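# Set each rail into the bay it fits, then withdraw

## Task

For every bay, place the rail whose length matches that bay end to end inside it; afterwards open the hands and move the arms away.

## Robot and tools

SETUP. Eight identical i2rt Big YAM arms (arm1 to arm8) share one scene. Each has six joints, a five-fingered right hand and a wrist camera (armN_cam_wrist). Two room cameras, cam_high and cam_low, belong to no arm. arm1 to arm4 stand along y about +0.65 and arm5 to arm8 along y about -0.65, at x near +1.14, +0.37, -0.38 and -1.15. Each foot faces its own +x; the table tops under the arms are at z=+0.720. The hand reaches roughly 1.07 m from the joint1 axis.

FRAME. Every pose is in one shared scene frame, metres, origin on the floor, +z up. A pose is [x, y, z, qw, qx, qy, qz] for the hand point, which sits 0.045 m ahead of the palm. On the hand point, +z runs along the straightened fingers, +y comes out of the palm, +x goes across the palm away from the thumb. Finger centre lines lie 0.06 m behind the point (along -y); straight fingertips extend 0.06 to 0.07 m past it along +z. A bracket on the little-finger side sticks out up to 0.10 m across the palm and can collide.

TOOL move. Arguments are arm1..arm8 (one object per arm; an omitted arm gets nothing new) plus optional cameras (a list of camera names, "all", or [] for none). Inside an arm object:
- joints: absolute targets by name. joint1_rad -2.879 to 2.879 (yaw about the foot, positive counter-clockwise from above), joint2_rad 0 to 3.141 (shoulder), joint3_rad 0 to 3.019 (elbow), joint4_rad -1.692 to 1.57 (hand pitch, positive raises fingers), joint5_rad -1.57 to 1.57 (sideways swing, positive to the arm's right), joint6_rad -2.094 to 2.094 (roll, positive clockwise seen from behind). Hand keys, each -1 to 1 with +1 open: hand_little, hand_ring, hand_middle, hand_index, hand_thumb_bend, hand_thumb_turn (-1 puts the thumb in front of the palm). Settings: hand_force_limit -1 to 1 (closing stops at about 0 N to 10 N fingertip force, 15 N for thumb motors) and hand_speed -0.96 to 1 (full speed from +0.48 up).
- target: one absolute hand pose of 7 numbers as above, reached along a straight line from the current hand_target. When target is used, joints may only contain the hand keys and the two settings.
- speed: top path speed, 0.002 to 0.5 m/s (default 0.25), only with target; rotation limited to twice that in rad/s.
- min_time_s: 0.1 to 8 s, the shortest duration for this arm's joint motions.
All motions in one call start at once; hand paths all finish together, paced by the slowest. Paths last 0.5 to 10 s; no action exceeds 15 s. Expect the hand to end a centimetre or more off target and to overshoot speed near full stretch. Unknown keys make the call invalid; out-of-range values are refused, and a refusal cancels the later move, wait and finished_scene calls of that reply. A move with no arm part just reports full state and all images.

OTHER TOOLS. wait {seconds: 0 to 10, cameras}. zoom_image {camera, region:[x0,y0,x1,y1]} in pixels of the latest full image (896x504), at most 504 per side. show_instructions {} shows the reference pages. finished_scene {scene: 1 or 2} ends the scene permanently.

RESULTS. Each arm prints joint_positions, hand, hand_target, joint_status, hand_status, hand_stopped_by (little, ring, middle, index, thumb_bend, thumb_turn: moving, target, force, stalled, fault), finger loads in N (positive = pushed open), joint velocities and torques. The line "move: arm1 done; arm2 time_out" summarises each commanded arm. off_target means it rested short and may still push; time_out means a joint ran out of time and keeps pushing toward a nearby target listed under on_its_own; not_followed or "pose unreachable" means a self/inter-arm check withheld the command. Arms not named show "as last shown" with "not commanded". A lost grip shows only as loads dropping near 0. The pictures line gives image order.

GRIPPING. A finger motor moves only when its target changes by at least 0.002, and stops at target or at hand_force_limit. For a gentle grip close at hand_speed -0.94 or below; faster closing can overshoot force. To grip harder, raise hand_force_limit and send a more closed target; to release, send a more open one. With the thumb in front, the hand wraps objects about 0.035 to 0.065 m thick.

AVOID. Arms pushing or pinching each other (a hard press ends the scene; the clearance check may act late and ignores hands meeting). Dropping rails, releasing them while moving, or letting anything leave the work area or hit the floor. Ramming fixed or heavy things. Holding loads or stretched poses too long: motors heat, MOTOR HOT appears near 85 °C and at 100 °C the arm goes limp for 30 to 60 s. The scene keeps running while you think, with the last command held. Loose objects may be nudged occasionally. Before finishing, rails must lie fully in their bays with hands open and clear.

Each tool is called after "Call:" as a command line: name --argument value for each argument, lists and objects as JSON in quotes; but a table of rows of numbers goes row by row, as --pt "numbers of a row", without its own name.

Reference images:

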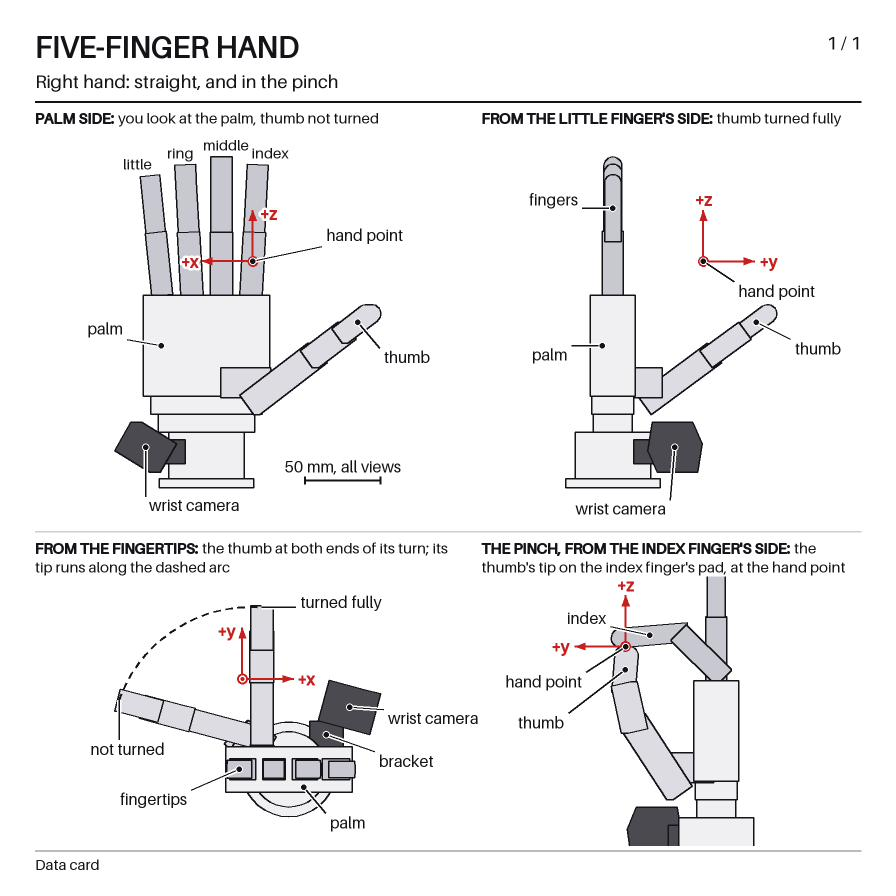

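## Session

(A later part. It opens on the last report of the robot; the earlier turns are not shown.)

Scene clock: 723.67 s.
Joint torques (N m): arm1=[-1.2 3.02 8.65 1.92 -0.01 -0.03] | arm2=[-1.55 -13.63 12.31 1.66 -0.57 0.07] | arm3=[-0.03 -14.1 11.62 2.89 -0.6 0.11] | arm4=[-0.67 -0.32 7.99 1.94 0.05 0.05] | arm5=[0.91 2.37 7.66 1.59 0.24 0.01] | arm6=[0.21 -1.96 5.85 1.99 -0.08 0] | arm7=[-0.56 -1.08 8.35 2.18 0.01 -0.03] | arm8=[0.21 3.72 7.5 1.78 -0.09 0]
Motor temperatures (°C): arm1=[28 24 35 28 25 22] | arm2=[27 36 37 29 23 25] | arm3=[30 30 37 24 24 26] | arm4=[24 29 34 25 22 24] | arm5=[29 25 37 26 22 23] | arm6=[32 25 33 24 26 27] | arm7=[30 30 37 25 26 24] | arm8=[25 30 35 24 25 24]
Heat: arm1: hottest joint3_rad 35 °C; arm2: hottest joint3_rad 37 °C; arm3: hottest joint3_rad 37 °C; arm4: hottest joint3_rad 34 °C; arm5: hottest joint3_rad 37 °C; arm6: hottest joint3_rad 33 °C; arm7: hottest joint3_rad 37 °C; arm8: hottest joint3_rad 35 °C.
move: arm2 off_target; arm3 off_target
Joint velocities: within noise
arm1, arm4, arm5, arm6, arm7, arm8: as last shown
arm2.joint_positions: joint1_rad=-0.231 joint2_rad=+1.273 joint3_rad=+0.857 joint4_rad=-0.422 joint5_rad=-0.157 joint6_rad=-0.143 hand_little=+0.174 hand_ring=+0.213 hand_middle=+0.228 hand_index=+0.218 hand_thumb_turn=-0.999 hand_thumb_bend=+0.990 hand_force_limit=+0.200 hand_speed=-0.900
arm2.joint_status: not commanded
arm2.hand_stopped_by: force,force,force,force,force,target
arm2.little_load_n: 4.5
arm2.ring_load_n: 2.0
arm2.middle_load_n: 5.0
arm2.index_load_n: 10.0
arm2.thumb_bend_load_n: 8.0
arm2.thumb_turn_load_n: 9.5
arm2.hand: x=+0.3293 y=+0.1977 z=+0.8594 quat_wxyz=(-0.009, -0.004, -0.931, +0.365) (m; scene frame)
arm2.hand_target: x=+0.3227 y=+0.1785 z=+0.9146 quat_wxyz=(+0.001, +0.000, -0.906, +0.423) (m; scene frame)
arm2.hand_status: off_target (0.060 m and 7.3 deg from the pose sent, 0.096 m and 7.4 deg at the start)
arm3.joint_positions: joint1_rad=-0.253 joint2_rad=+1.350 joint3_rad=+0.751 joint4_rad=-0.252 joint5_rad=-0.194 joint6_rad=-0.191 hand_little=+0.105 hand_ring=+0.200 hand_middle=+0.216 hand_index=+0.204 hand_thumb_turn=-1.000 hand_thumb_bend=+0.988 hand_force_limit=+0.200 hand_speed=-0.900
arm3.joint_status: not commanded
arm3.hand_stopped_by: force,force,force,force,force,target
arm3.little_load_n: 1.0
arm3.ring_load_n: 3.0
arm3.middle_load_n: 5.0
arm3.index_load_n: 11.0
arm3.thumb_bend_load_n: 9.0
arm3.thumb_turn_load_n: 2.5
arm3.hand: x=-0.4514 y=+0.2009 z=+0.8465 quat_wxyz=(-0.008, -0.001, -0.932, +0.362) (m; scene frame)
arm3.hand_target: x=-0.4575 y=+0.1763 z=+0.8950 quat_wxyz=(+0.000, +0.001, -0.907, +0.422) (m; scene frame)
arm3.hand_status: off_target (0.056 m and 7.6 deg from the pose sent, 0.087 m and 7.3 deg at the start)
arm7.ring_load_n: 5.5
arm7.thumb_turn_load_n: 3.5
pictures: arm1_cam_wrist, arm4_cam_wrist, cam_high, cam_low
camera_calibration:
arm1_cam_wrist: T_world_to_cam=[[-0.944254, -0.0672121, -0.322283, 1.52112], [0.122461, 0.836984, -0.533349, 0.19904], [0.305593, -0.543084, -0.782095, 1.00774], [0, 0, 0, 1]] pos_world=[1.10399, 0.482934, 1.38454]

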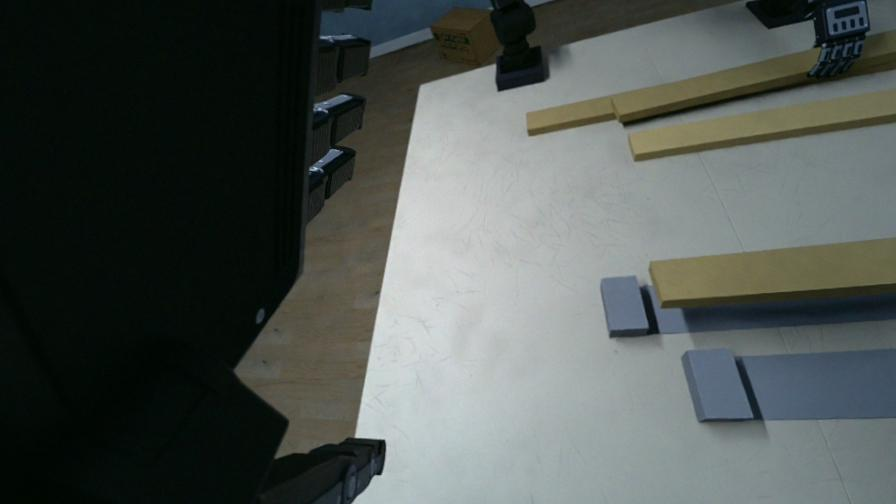

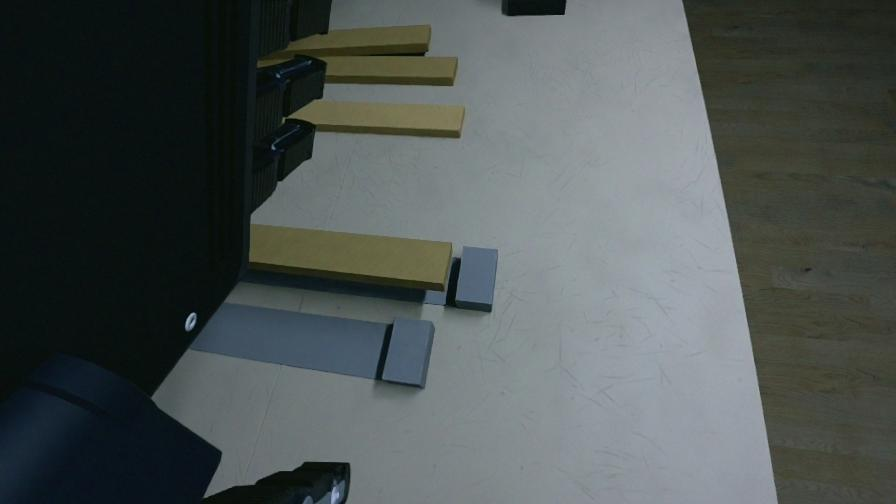

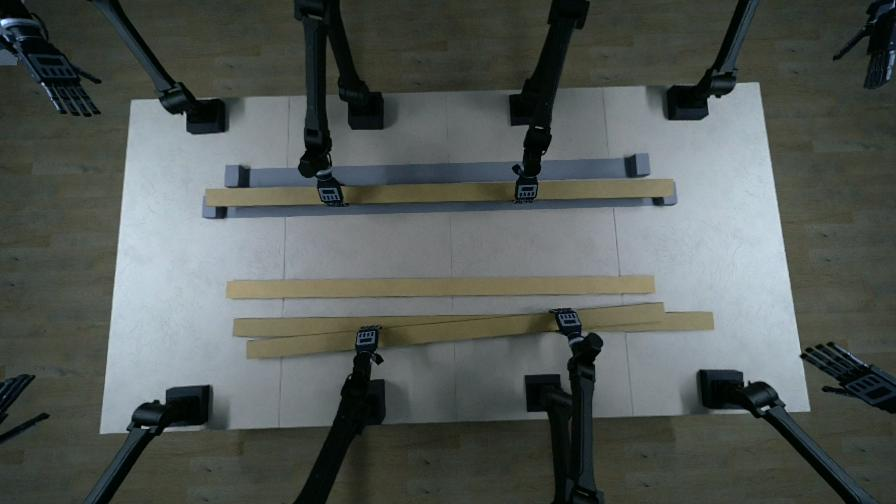

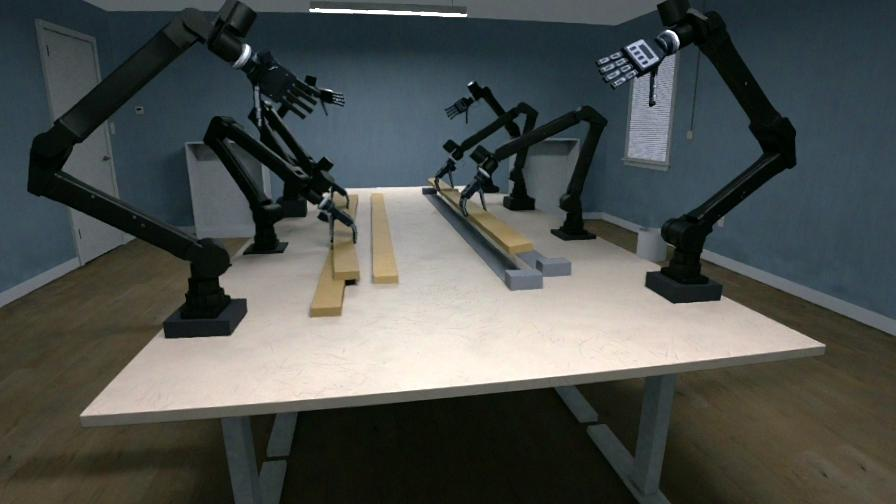

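Call:
move --arm2 '{"target": [0.320, 0.177, 0.860, 0, 0, -0.9063, 0.4226], "speed": 0.08}' --arm3 '{"target": [-0.460, 0.171, 0.842, 0, 0, -0.9063, 0.4226], "speed": 0.08}' --cameras '["arm1_cam_wrist", "arm4_cam_wrist", "cam_high"]'

Call:
zoom_image --camera "arm1_cam_wrist" --region '[560, 240, 740, 360]'

Call:
zoom_image --camera "arm4_cam_wrist" --region '[370, 220, 550, 340]'

Call:
zoom_image --camera "cam_high" --region '[190, 170, 270, 240]'

Call:
zoom_image --camera "cam_high" --region '[610, 160, 690, 230]'

Scene clock: 746.10 s.
Joint torques (N m): arm1=[-0.97 3.02 8.58 1.92 -0.01 -0.02] | arm2=[-1.79 -10.87 11.12 2.7 -0.45 0.15] | arm3=[0.38 -12.1 10.65 3.82 -0.45 0.11] | arm4=[-0.32 0.26 8.06 2.1 0.06 -0.04] | arm5=[1.03 2.43 7.68 1.55 0.24 0] | arm6=[-0.09 -2.32 5.96 1.91 -0.1 -0.02] | arm7=[-0.85 -0.91 8.35 2.19 0.02 -0.03] | arm8=[0.21 3.66 7.49 1.8 -0.08 0]
Motor temperatures (°C): arm1=[28 24 35 28 25 22] | arm2=[27 34 36 29 23 25] | arm3=[30 30 35 24 24 26] | arm4=[24 29 34 25 22 24] | arm5=[29 25 37 26 22 23] | arm6=[32 25 33 24 26 27] | arm7=[30 30 37 25 26 24] | arm8=[25 30 35 24 25 24]
Heat: arm1: hottest joint3_rad 35 °C; arm2: hottest joint3_rad 36 °C; arm3: hottest joint3_rad 35 °C; arm4: hottest joint3_rad 34 °C; arm5: hottest joint3_rad 37 °C; arm6: hottest joint3_rad 33 °C; arm7: hottest joint3_rad 37 °C; arm8: hottest joint3_rad 35 °C.
move: arm2 off_target; arm3 off_target
Joint velocities: within noise
arm1, arm4, arm5, arm6, arm7, arm8: as last shown
arm1.little_load_n: -0.5
arm2.joint_positions: joint1_rad=-0.237 joint2_rad=+1.307 joint3_rad=+0.757 joint4_rad=-0.290 joint5_rad=-0.165 joint6_rad=-0.155 hand_little=+0.174 hand_ring=+0.213 hand_middle=+0.228 hand_index=+0.218 hand_thumb_turn=-0.999 hand_thumb_bend=+0.990 hand_force_limit=+0.200 hand_speed=-0.900
arm2.joint_status: not commanded
arm2.hand_stopped_by: force,force,force,force,force,target
arm2.little_load_n: 5.5
arm2.ring_load_n: 3.0
arm2.middle_load_n: 5.0
arm2.index_load_n: 9.5
arm2.thumb_bend_load_n: 8.5
arm2.thumb_turn_load_n: 8.0
arm2.hand: x=+0.3299 y=+0.2091 z=+0.8153 quat_wxyz=(-0.009, +0.000, -0.931, +0.365) (m; scene frame)
arm2.hand_target: x=+0.3205 y=+0.1802 z=+0.8611 quat_wxyz=(+0.000, +0.000, -0.906, +0.422) (m; scene frame)
arm2.hand_status: off_target (0.056 m and 7.3 deg from the pose sent, 0.023 m and 7.3 deg at the start)
arm3.joint_positions: joint1_rad=-0.254 joint2_rad=+1.428 joint3_rad=+0.683 joint4_rad=-0.100 joint5_rad=-0.201 joint6_rad=-0.197 hand_little=+0.105 hand_ring=+0.200 hand_middle=+0.216 hand_index=+0.204 hand_thumb_turn=-1.000 hand_thumb_bend=+0.988 hand_force_limit=+0.200 hand_speed=-0.900
arm3.joint_status: not commanded
arm3.hand_stopped_by: force,force,force,force,force,target
arm3.little_load_n: 0.5
arm3.ring_load_n: 4.0
arm3.middle_load_n: 5.0
arm3.index_load_n: 10.5
arm3.thumb_bend_load_n: 9.0
arm3.thumb_turn_load_n: 0.0
arm3.hand: x=-0.4501 y=+0.2043 z=+0.8035 quat_wxyz=(-0.010, +0.002, -0.931, +0.365) (m; scene frame)
arm3.hand_target: x=-0.4595 y=+0.1736 z=+0.8433 quat_wxyz=(+0.000, +0.001, -0.907, +0.422) (m; scene frame)
arm3.hand_status: off_target (0.052 m and 7.2 deg from the pose sent, 0.031 m and 7.6 deg at the start)
arm4.little_load_n: -0.5
arm6.thumb_turn_load_n: 3.0
pictures: arm1_cam_wrist, arm4_cam_wrist, cam_high
camera_calibration:
arm1_cam_wrist: T_world_to_cam=[[-0.944254, -0.0672121, -0.322283, 1.52112], [0.122461, 0.836984, -0.533349, 0.19904], [0.305593, -0.543084, -0.782095, 1.00774], [0, 0, 0, 1]] pos_world=[1.10399, 0.482934, 1.38454]

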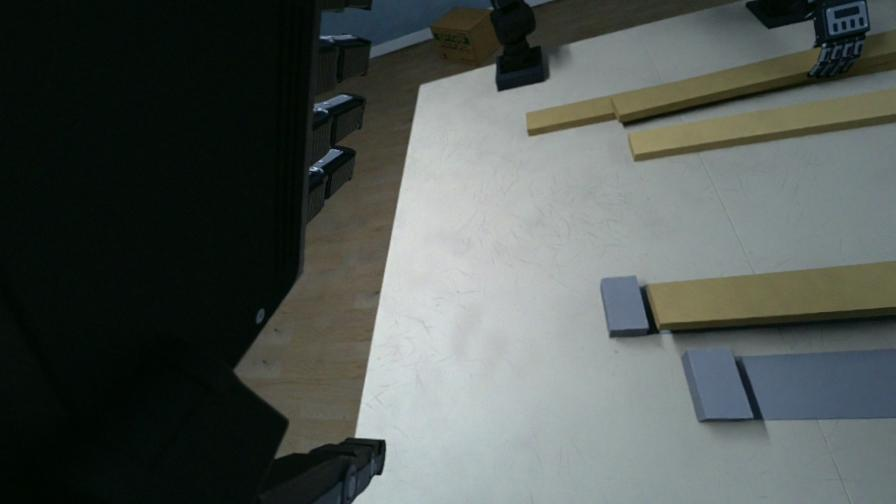

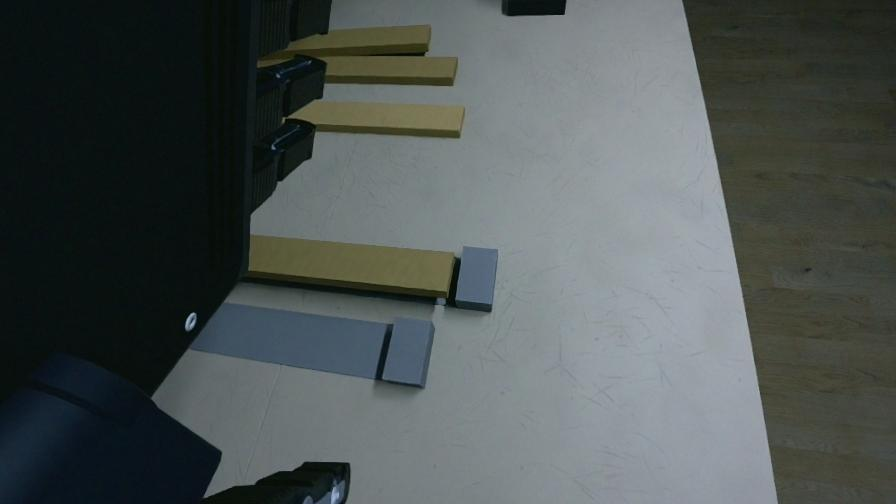

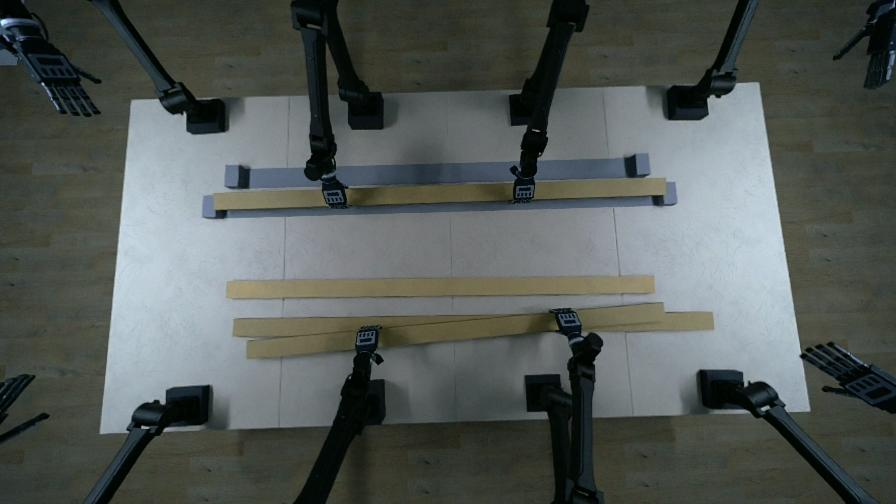

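Scaled by 2.800.

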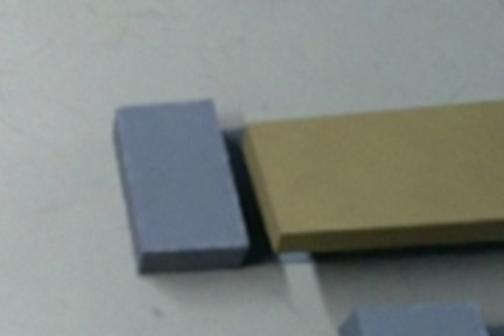

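Scaled by 2.800.

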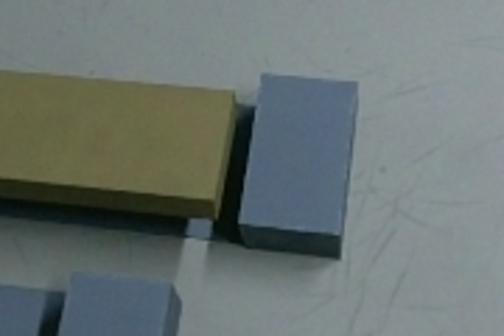

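Scaled by 6.300.

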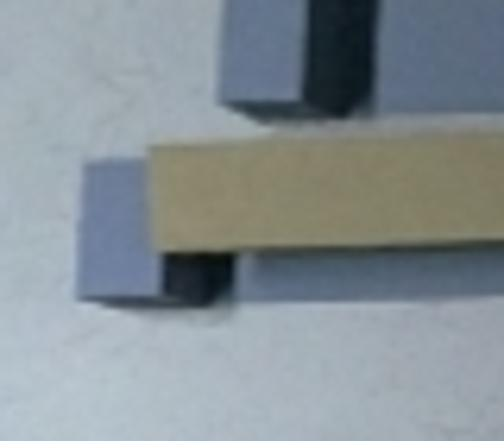

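Scaled by 6.300.

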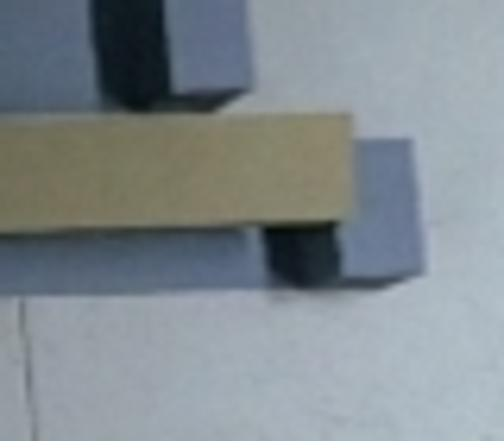

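Call:
move --arm2 '{"target": [0.3205, 0.154, 0.848, 0, 0, -0.9063, 0.4226], "speed": 0.08}' --arm3 '{"target": [-0.4595, 0.151, 0.830, 0, 0, -0.9063, 0.4226], "speed": 0.08}' --cameras '["arm1_cam_wrist", "arm4_cam_wrist", "cam_high"]'

Call:
zoom_image --camera "arm1_cam_wrist" --region '[560, 240, 740, 360]'

Call:
zoom_image --camera "arm4_cam_wrist" --region '[370, 220, 550, 340]'

Call:
zoom_image --camera "cam_high" --region '[190, 170, 270, 240]'

Call:
zoom_image --camera "cam_high" --region '[610, 160, 690, 230]'

Scene clock: 775.27 s.
Joint torques (N m): arm1=[-0.85 3.02 8.55 1.95 -0.01 -0.03] | arm2=[-0.09 -12.51 13.64 2.73 -0.34 0.25] | arm3=[1.03 -13.22 12.89 3.56 -0.35 0.24] | arm4=[-0.32 0.15 7.88 2.19 0.05 0.02] | arm5=[0.85 2.37 7.65 1.58 0.25 0] | arm6=[-0.15 -2.08 5.89 1.96 -0.08 0.02] | arm7=[-0.73 -0.91 8.38 2.18 0.01 -0.02] | arm8=[0.15 3.6 7.49 1.8 -0.08 0]
Motor temperatures (°C): arm1=[28 24 35 28 25 22] | arm2=[27 33 37 29 23 25] | arm3=[30 29 35 24 24 26] | arm4=[24 29 34 25 22 24] | arm5=[29 25 37 26 22 23] | arm6=[32 25 33 24 26 27] | arm7=[29 30 37 25 26 24] | arm8=[25 30 35 24 25 24]
Heat: arm1: hottest joint3_rad 35 °C; arm2: hottest joint3_rad 37 °C; arm3: hottest joint3_rad 35 °C; arm4: hottest joint3_rad 34 °C; arm5: hottest joint3_rad 37 °C; arm6: hottest joint3_rad 33 °C; arm7: hottest joint3_rad 37 °C; arm8: hottest joint3_rad 35 °C.
move: arm2 off_target; arm3 off_target
Joint velocities: within noise
arm1, arm4, arm5, arm6, arm7, arm8: as last shown
arm1.little_load_n: 0.0
arm2.joint_positions: joint1_rad=-0.237 joint2_rad=+1.375 joint3_rad=+0.757 joint4_rad=-0.247 joint5_rad=-0.161 joint6_rad=-0.155 hand_little=+0.174 hand_ring=+0.213 hand_middle=+0.228 hand_index=+0.218 hand_thumb_turn=-0.999 hand_thumb_bend=+0.990 hand_force_limit=+0.200 hand_speed=-0.900
arm2.joint_status: not commanded
arm2.hand_stopped_by: force,force,force,force,force,target
arm2.little_load_n: 5.0
arm2.ring_load_n: 2.0
arm2.middle_load_n: 5.0
arm2.index_load_n: 10.0
arm2.thumb_bend_load_n: 8.0
arm2.thumb_turn_load_n: 9.5
arm2.hand: x=+0.3277 y=+0.2036 z=+0.7919 quat_wxyz=(-0.010, -0.002, -0.936, +0.353) (m; scene frame)
arm2.hand_target: x=+0.3214 y=+0.1600 z=+0.8504 quat_wxyz=(-0.001, +0.000, -0.906, +0.422) (m; scene frame)
arm2.hand_status: off_target (0.075 m and 8.7 deg from the pose sent, 0.065 m and 7.3 deg at the start)
arm3.joint_positions: joint1_rad=-0.254 joint2_rad=+1.493 joint3_rad=+0.683 joint4_rad=-0.060 joint5_rad=-0.194 joint6_rad=-0.197 hand_little=+0.105 hand_ring=+0.200 hand_middle=+0.216 hand_index=+0.204 hand_thumb_turn=-1.000 hand_thumb_bend=+0.988 hand_force_limit=+0.200 hand_speed=-0.900
arm3.joint_status: not commanded
arm3.hand_stopped_by: force,force,force,force,force,target
arm3.little_load_n: 1.0
arm3.ring_load_n: 4.5
arm3.middle_load_n: 5.0
arm3.index_load_n: 10.5
arm3.thumb_bend_load_n: 8.5
arm3.thumb_turn_load_n: 0.0
arm3.hand: x=-0.4518 y=+0.2030 z=+0.7809 quat_wxyz=(-0.010, +0.000, -0.935, +0.353) (m; scene frame)
arm3.hand_target: x=-0.4585 y=+0.1561 z=+0.8328 quat_wxyz=(-0.001, +0.001, -0.906, +0.423) (m; scene frame)
arm3.hand_status: off_target (0.072 m and 8.7 deg from the pose sent, 0.060 m and 7.2 deg at the start)
arm4.little_load_n: 0.0
arm5.ring_load_n: -0.5
pictures: arm1_cam_wrist, arm4_cam_wrist, cam_high
camera_calibration:
arm1_cam_wrist: T_world_to_cam=[[-0.944254, -0.0672121, -0.322283, 1.52112], [0.122461, 0.836984, -0.533349, 0.19904], [0.305593, -0.543084, -0.782095, 1.00774], [0, 0, 0, 1]] pos_world=[1.10399, 0.482934, 1.38454]

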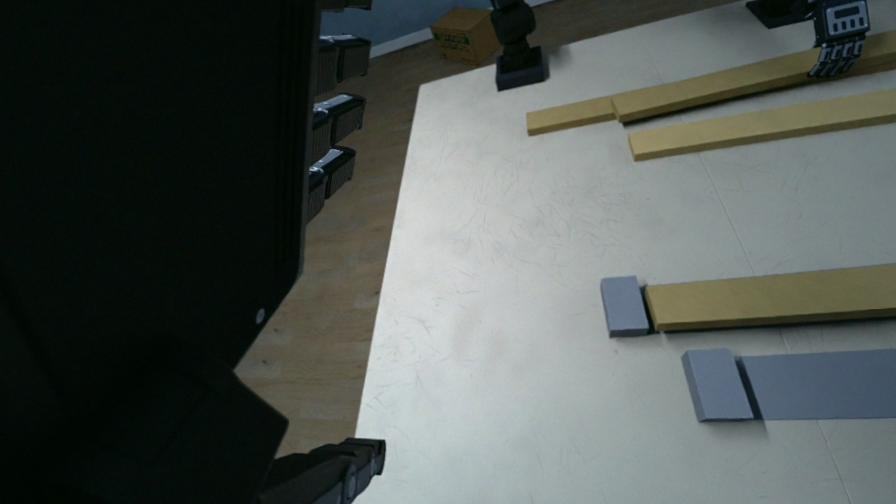

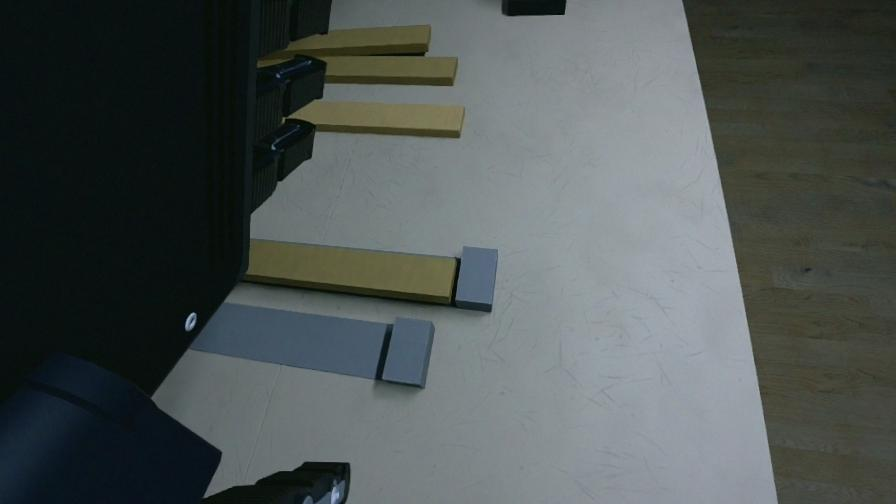

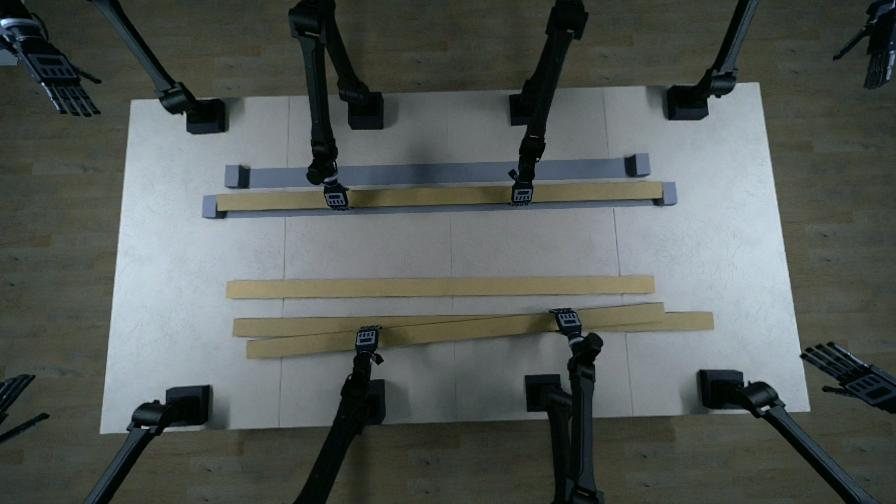

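Scaled by 2.800.

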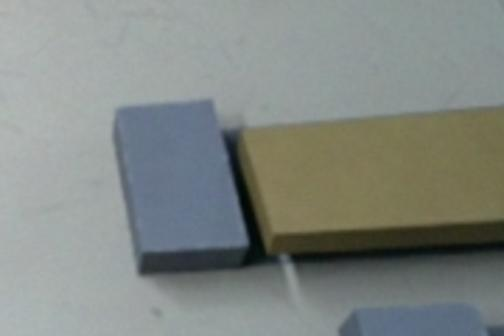

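Scaled by 2.800.

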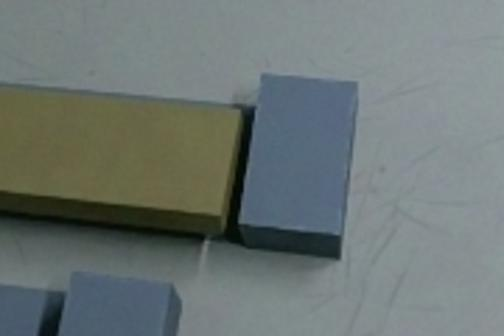

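Scaled by 6.300.

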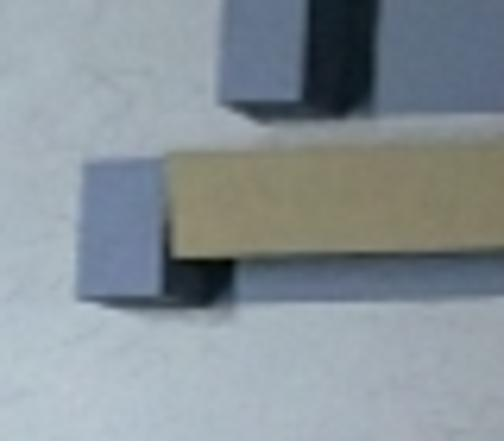

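Scaled by 6.300.

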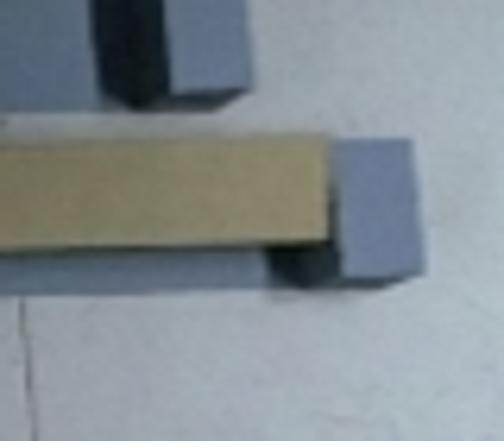

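Call:
move --arm2 '{"target": [0.3205, 0.138, 0.848, 0, 0, -0.9063, 0.4226], "speed": 0.1}' --arm3 '{"target": [-0.4595, 0.134, 0.830, 0, 0, -0.9063, 0.4226], "speed": 0.1}' --cameras '["arm1_cam_wrist", "arm4_cam_wrist", "cam_high"]'

Call:
zoom_image --camera "cam_high" --region '[190, 170, 270, 240]'

Call:
zoom_image --camera "cam_high" --region '[610, 160, 690, 230]'

Scene clock: 792.90 s.
Joint torques (N m): arm1=[-1.14 2.9 8.58 1.98 0.01 -0.03] | arm2=[-0.32 -11.81 15.57 2.37 -0.36 0.16] | arm3=[1.9 -13.45 15.86 3.06 -0.4 0.26] | arm4=[0.09 0.15 8.17 2.03 0.07 0.01] | arm5=[0.91 2.43 7.65 1.58 0.25 0.01] | arm6=[-0.15 -2.14 5.89 2 -0.07 -0.01] | arm7=[-0.38 -1.03 8.34 2.18 0.02 -0.02] | arm8=[0.15 3.72 7.5 1.8 -0.09 0]
Motor temperatures (°C): arm1=[28 24 35 28 25 22] | arm2=[27 32 39 29 23 25] | arm3=[30 29 35 24 24 26] | arm4=[24 29 34 25 22 24] | arm5=[29 25 37 26 22 23] | arm6=[32 25 33 24 26 27] | arm7=[29 30 37 24 26 24] | arm8=[25 30 35 24 25 24]
Heat: arm1: hottest joint3_rad 35 °C; arm2: hottest joint3_rad 39 °C; arm3: hottest joint3_rad 35 °C; arm4: hottest joint3_rad 34 °C; arm5: hottest joint3_rad 37 °C; arm6: hottest joint3_rad 33 °C; arm7: hottest joint3_rad 37 °C; arm8: hottest joint3_rad 35 °C.
move: arm2 off_target; arm3 off_target
Joint velocities: within noise
arm1, arm4, arm5, arm6, arm7, arm8: as last shown
arm2.joint_positions: joint1_rad=-0.234 joint2_rad=+1.406 joint3_rad=+0.769 joint4_rad=-0.247 joint5_rad=-0.155 joint6_rad=-0.150 hand_little=+0.174 hand_ring=+0.213 hand_middle=+0.228 hand_index=+0.218 hand_thumb_turn=-0.999 hand_thumb_bend=+0.990 hand_force_limit=+0.200 hand_speed=-0.900
arm2.joint_status: not commanded
arm2.hand_stopped_by: force,force,force,force,force,target
arm2.little_load_n: 4.0
arm2.ring_load_n: 2.0
arm2.middle_load_n: 5.5
arm2.index_load_n: 10.5
arm2.thumb_bend_load_n: 8.0
arm2.thumb_turn_load_n: 11.0
arm2.hand: x=+0.3274 y=+0.2003 z=+0.7835 quat_wxyz=(-0.010, -0.005, -0.939, +0.343) (m; scene frame)
arm2.hand_target: x=+0.3218 y=+0.1467 z=+0.8517 quat_wxyz=(-0.001, +0.000, -0.906, +0.423) (m; scene frame)
arm2.hand_status: off_target (0.090 m and 9.9 deg from the pose sent, 0.087 m and 8.7 deg at the start)
arm3.joint_positions: joint1_rad=-0.254 joint2_rad=+1.517 joint3_rad=+0.683 joint4_rad=-0.060 joint5_rad=-0.188 joint6_rad=-0.195 hand_little=+0.104 hand_ring=+0.200 hand_middle=+0.216 hand_index=+0.204 hand_thumb_turn=-1.000 hand_thumb_bend=+0.988 hand_force_limit=+0.200 hand_speed=-0.900
arm3.joint_status: not commanded
arm3.hand_stopped_by: force,force,force,force,force,target
arm3.little_load_n: 0.0
arm3.ring_load_n: 3.5
arm3.middle_load_n: 5.0
arm3.index_load_n: 11.0
arm3.thumb_bend_load_n: 8.5
arm3.thumb_turn_load_n: 1.5
arm3.hand: x=-0.4518 y=+0.2063 z=+0.7706 quat_wxyz=(-0.010, -0.003, -0.940, +0.342) (m; scene frame)
arm3.hand_target: x=-0.4577 y=+0.1429 z=+0.8352 quat_wxyz=(-0.002, +0.001, -0.906, +0.423) (m; scene frame)
arm3.hand_status: off_target (0.094 m and 10.1 deg from the pose sent, 0.085 m and 8.7 deg at the start)
arm5.ring_load_n: 0.0
arm6.middle_load_n: 6.5
pictures: arm1_cam_wrist, arm4_cam_wrist, cam_high
camera_calibration:
arm1_cam_wrist: T_world_to_cam=[[-0.944254, -0.0672121, -0.322283, 1.52112], [0.122461, 0.836984, -0.533349, 0.19904], [0.305593, -0.543084, -0.782095, 1.00774], [0, 0, 0, 1]] pos_world=[1.10399, 0.482934, 1.38454]

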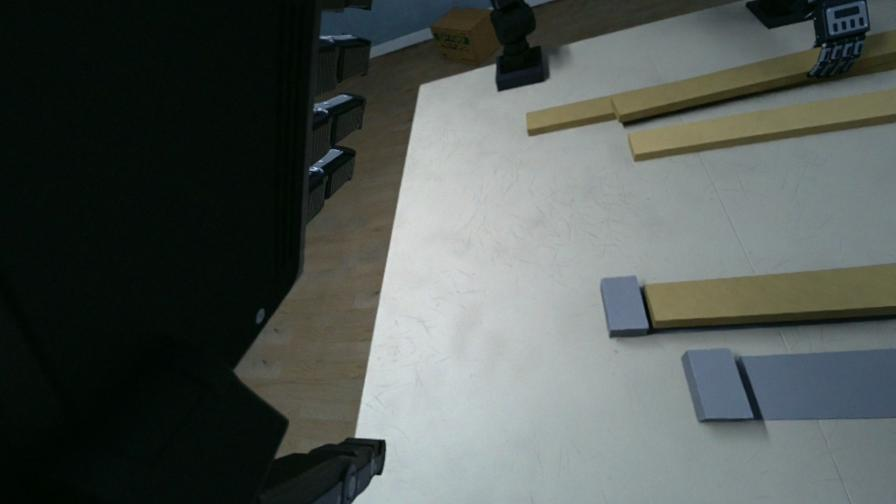

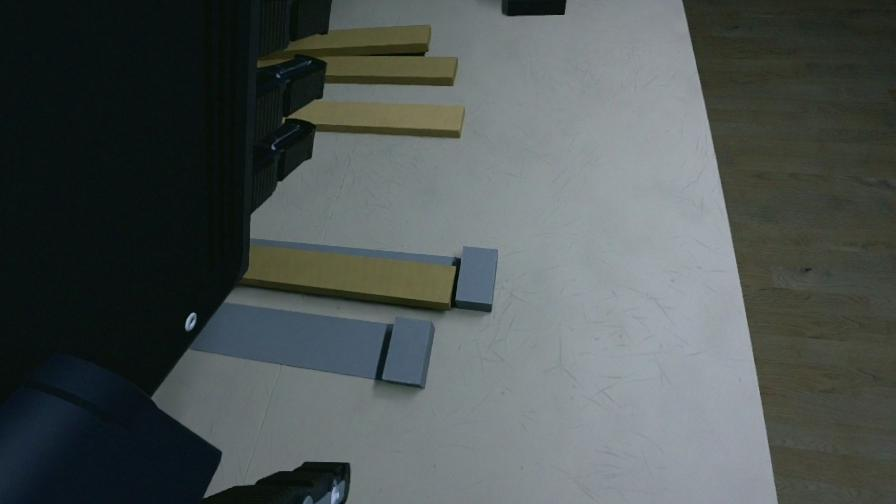

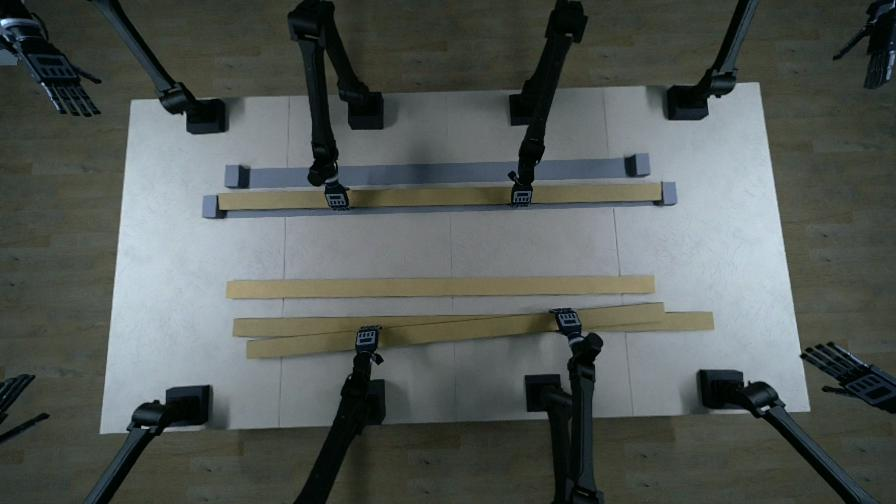

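Scaled by 6.300.

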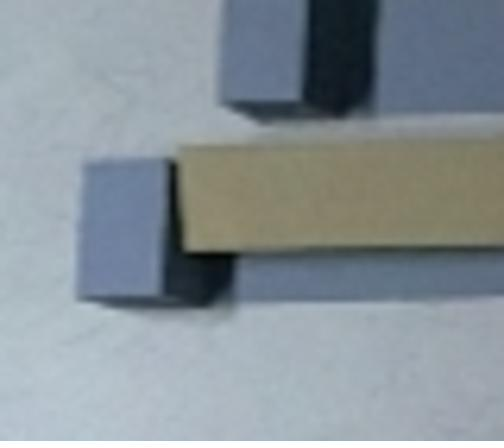

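Scaled by 6.300.

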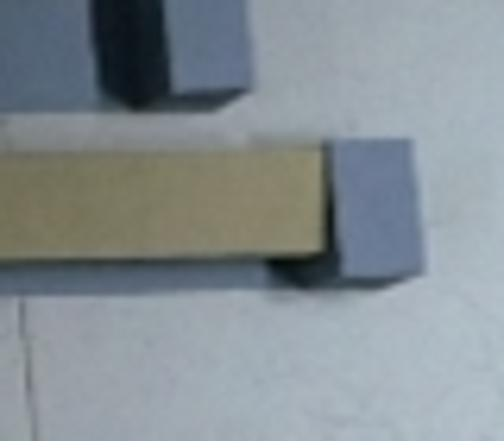

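Call:
move --arm2 '{"target": [0.3205, 0.150, 0.800, 0, 0, -0.9063, 0.4226], "speed": 0.08}' --arm3 '{"target": [-0.4595, 0.135, 0.785, 0, 0, -0.9063, 0.4226], "speed": 0.08}' --cameras '["arm1_cam_wrist", "arm4_cam_wrist", "cam_high"]'

Call:
zoom_image --camera "cam_high" --region '[190, 170, 270, 240]'

Call:
zoom_image --camera "cam_high" --region '[610, 160, 690, 230]'

Scene clock: 805.10 s.
Joint torques (N m): arm1=[-0.79 2.96 8.59 1.89 0 -0.03] | arm2=[-0.32 -11.63 9.88 2.74 -0.26 0.15] | arm3=[1.03 -10.46 12.56 3.29 -0.08 0.18] | arm4=[-0.62 0.09 8.2 2.24 0.03 0.05] | arm5=[0.91 2.43 7.68 1.58 0.25 0.01] | arm6=[0.03 -1.96 5.86 2.04 -0.09 -0.02] | arm7=[-0.79 -0.91 8.29 2.15 0.01 -0.02] | arm8=[0.15 3.66 7.47 1.8 -0.09 0]
Motor temperatures (°C): arm1=[28 24 35 28 25 22] | arm2=[27 32 42 29 23 25] | arm3=[30 29 37 24 24 26] | arm4=[24 29 34 25 22 24] | arm5=[29 25 37 26 22 23] | arm6=[32 25 33 24 26 27] | arm7=[29 30 37 24 26 24] | arm8=[25 30 35 24 25 24]
Heat: arm1: hottest joint3_rad 35 °C; arm2: hottest joint3_rad 42 °C; arm3: hottest joint3_rad 37 °C; arm4: hottest joint3_rad 34 °C; arm5: hottest joint3_rad 37 °C; arm6: hottest joint3_rad 33 °C; arm7: hottest joint3_rad 37 °C; arm8: hottest joint3_rad 35 °C.
move: arm2 off_target; arm3 off_target
Joint velocities: within noise
arm1, arm4, arm5, arm6, arm7, arm8: as last shown
arm2.joint_positions: joint1_rad=-0.234 joint2_rad=+1.464 joint3_rad=+0.749 joint4_rad=-0.097 joint5_rad=-0.160 joint6_rad=-0.147 hand_little=+0.174 hand_ring=+0.213 hand_middle=+0.228 hand_index=+0.218 hand_thumb_turn=-0.999 hand_thumb_bend=+0.990 hand_force_limit=+0.200 hand_speed=-0.900
arm2.joint_status: not commanded
arm2.hand_stopped_by: force,force,force,force,force,target
arm2.little_load_n: 5.5
arm2.ring_load_n: 2.5
arm2.middle_load_n: 5.0
arm2.index_load_n: 8.5
arm2.thumb_bend_load_n: 8.5
arm2.thumb_turn_load_n: 5.5
arm2.hand: x=+0.3244 y=+0.1798 z=+0.7686 quat_wxyz=(-0.006, -0.002, -0.926, +0.377) (m; scene frame)
arm2.hand_target: x=+0.3208 y=+0.1521 z=+0.8012 quat_wxyz=(+0.000, +0.000, -0.906, +0.422) (m; scene frame)
arm2.hand_status: off_target (0.044 m and 5.8 deg from the pose sent, 0.053 m and 9.9 deg at the start)
arm3.joint_positions: joint1_rad=-0.251 joint2_rad=+1.589 joint3_rad=+0.683 joint4_rad=+0.082 joint5_rad=-0.192 joint6_rad=-0.184 hand_little=+0.104 hand_ring=+0.200 hand_middle=+0.215 hand_index=+0.204 hand_thumb_turn=-1.000 hand_thumb_bend=+0.988 hand_force_limit=+0.200 hand_speed=-0.900
arm3.joint_status: not commanded
arm3.hand_stopped_by: force,force,force,force,force,target
arm3.little_load_n: 0.0
arm3.ring_load_n: 3.0
arm3.middle_load_n: 3.0
arm3.index_load_n: 7.5
arm3.thumb_bend_load_n: 9.0
arm3.thumb_turn_load_n: -1.5
arm3.hand: x=-0.4553 y=+0.1833 z=+0.7576 quat_wxyz=(-0.006, -0.003, -0.927, +0.374) (m; scene frame)
arm3.hand_target: x=-0.4587 y=+0.1392 z=+0.7881 quat_wxyz=(-0.001, +0.000, -0.906, +0.422) (m; scene frame)
arm3.hand_status: off_target (0.056 m and 6.1 deg from the pose sent, 0.073 m and 10.1 deg at the start)
arm4.ring_load_n: 0.5
arm6.middle_load_n: 7.0
arm6.index_load_n: 5.5
arm7.index_load_n: 6.0
arm7.thumb_turn_load_n: 3.0
pictures: arm1_cam_wrist, arm4_cam_wrist, cam_high
camera_calibration:
arm1_cam_wrist: T_world_to_cam=[[-0.944254, -0.0672121, -0.322283, 1.52112], [0.122461, 0.836984, -0.533349, 0.19904], [0.305593, -0.543084, -0.782095, 1.00774], [0, 0, 0, 1]] pos_world=[1.10399, 0.482934, 1.38454]

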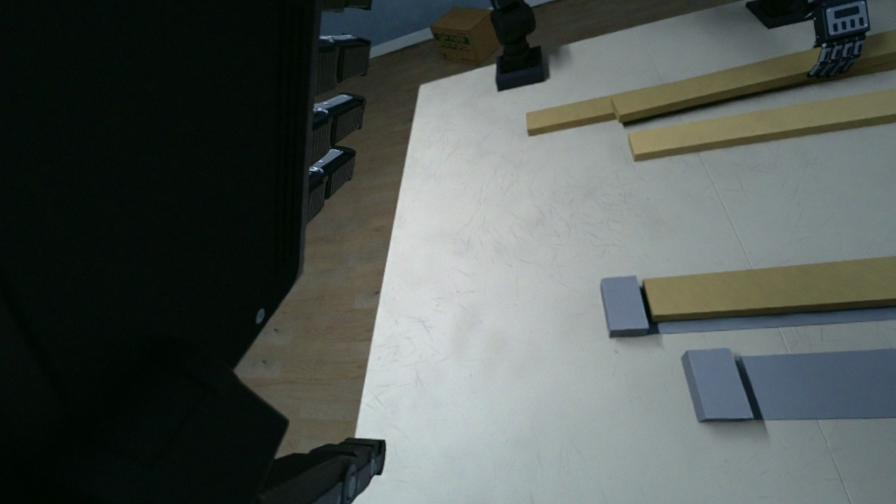

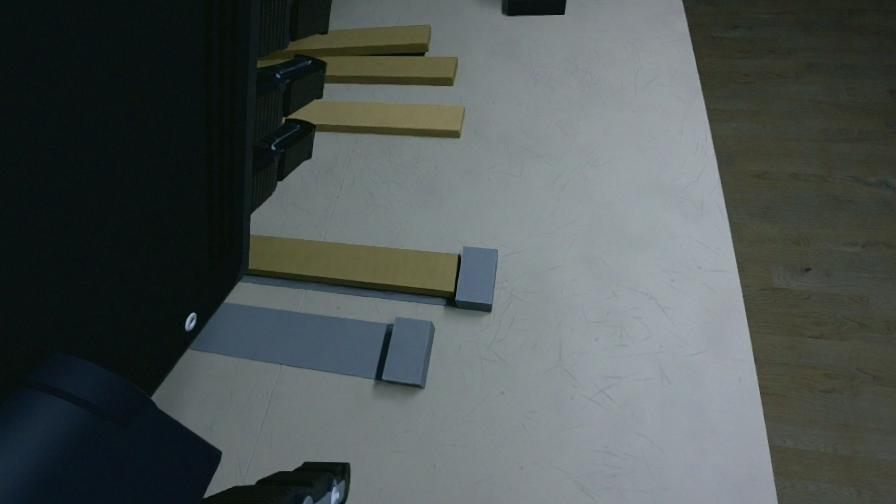

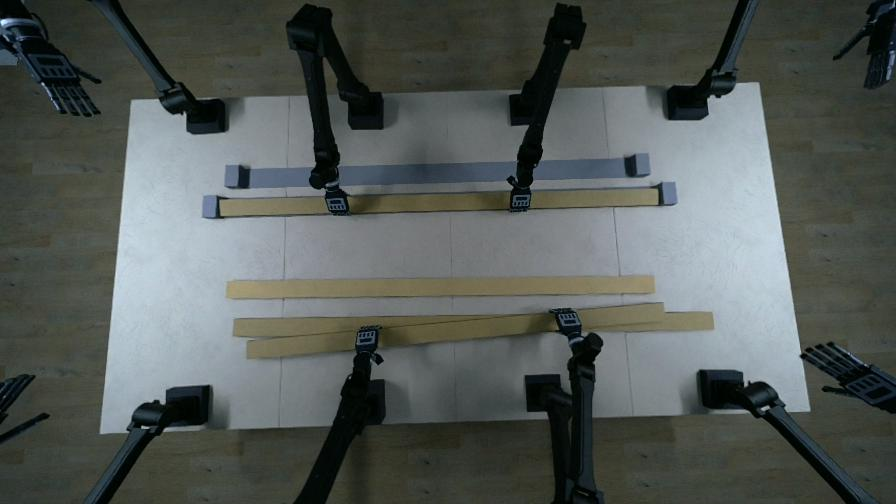

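Scaled by 6.300.

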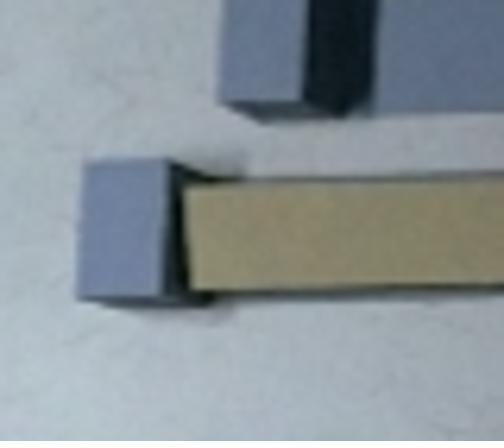

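Scaled by 6.300.

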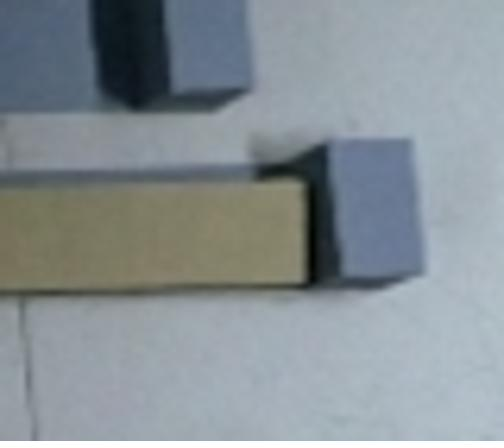

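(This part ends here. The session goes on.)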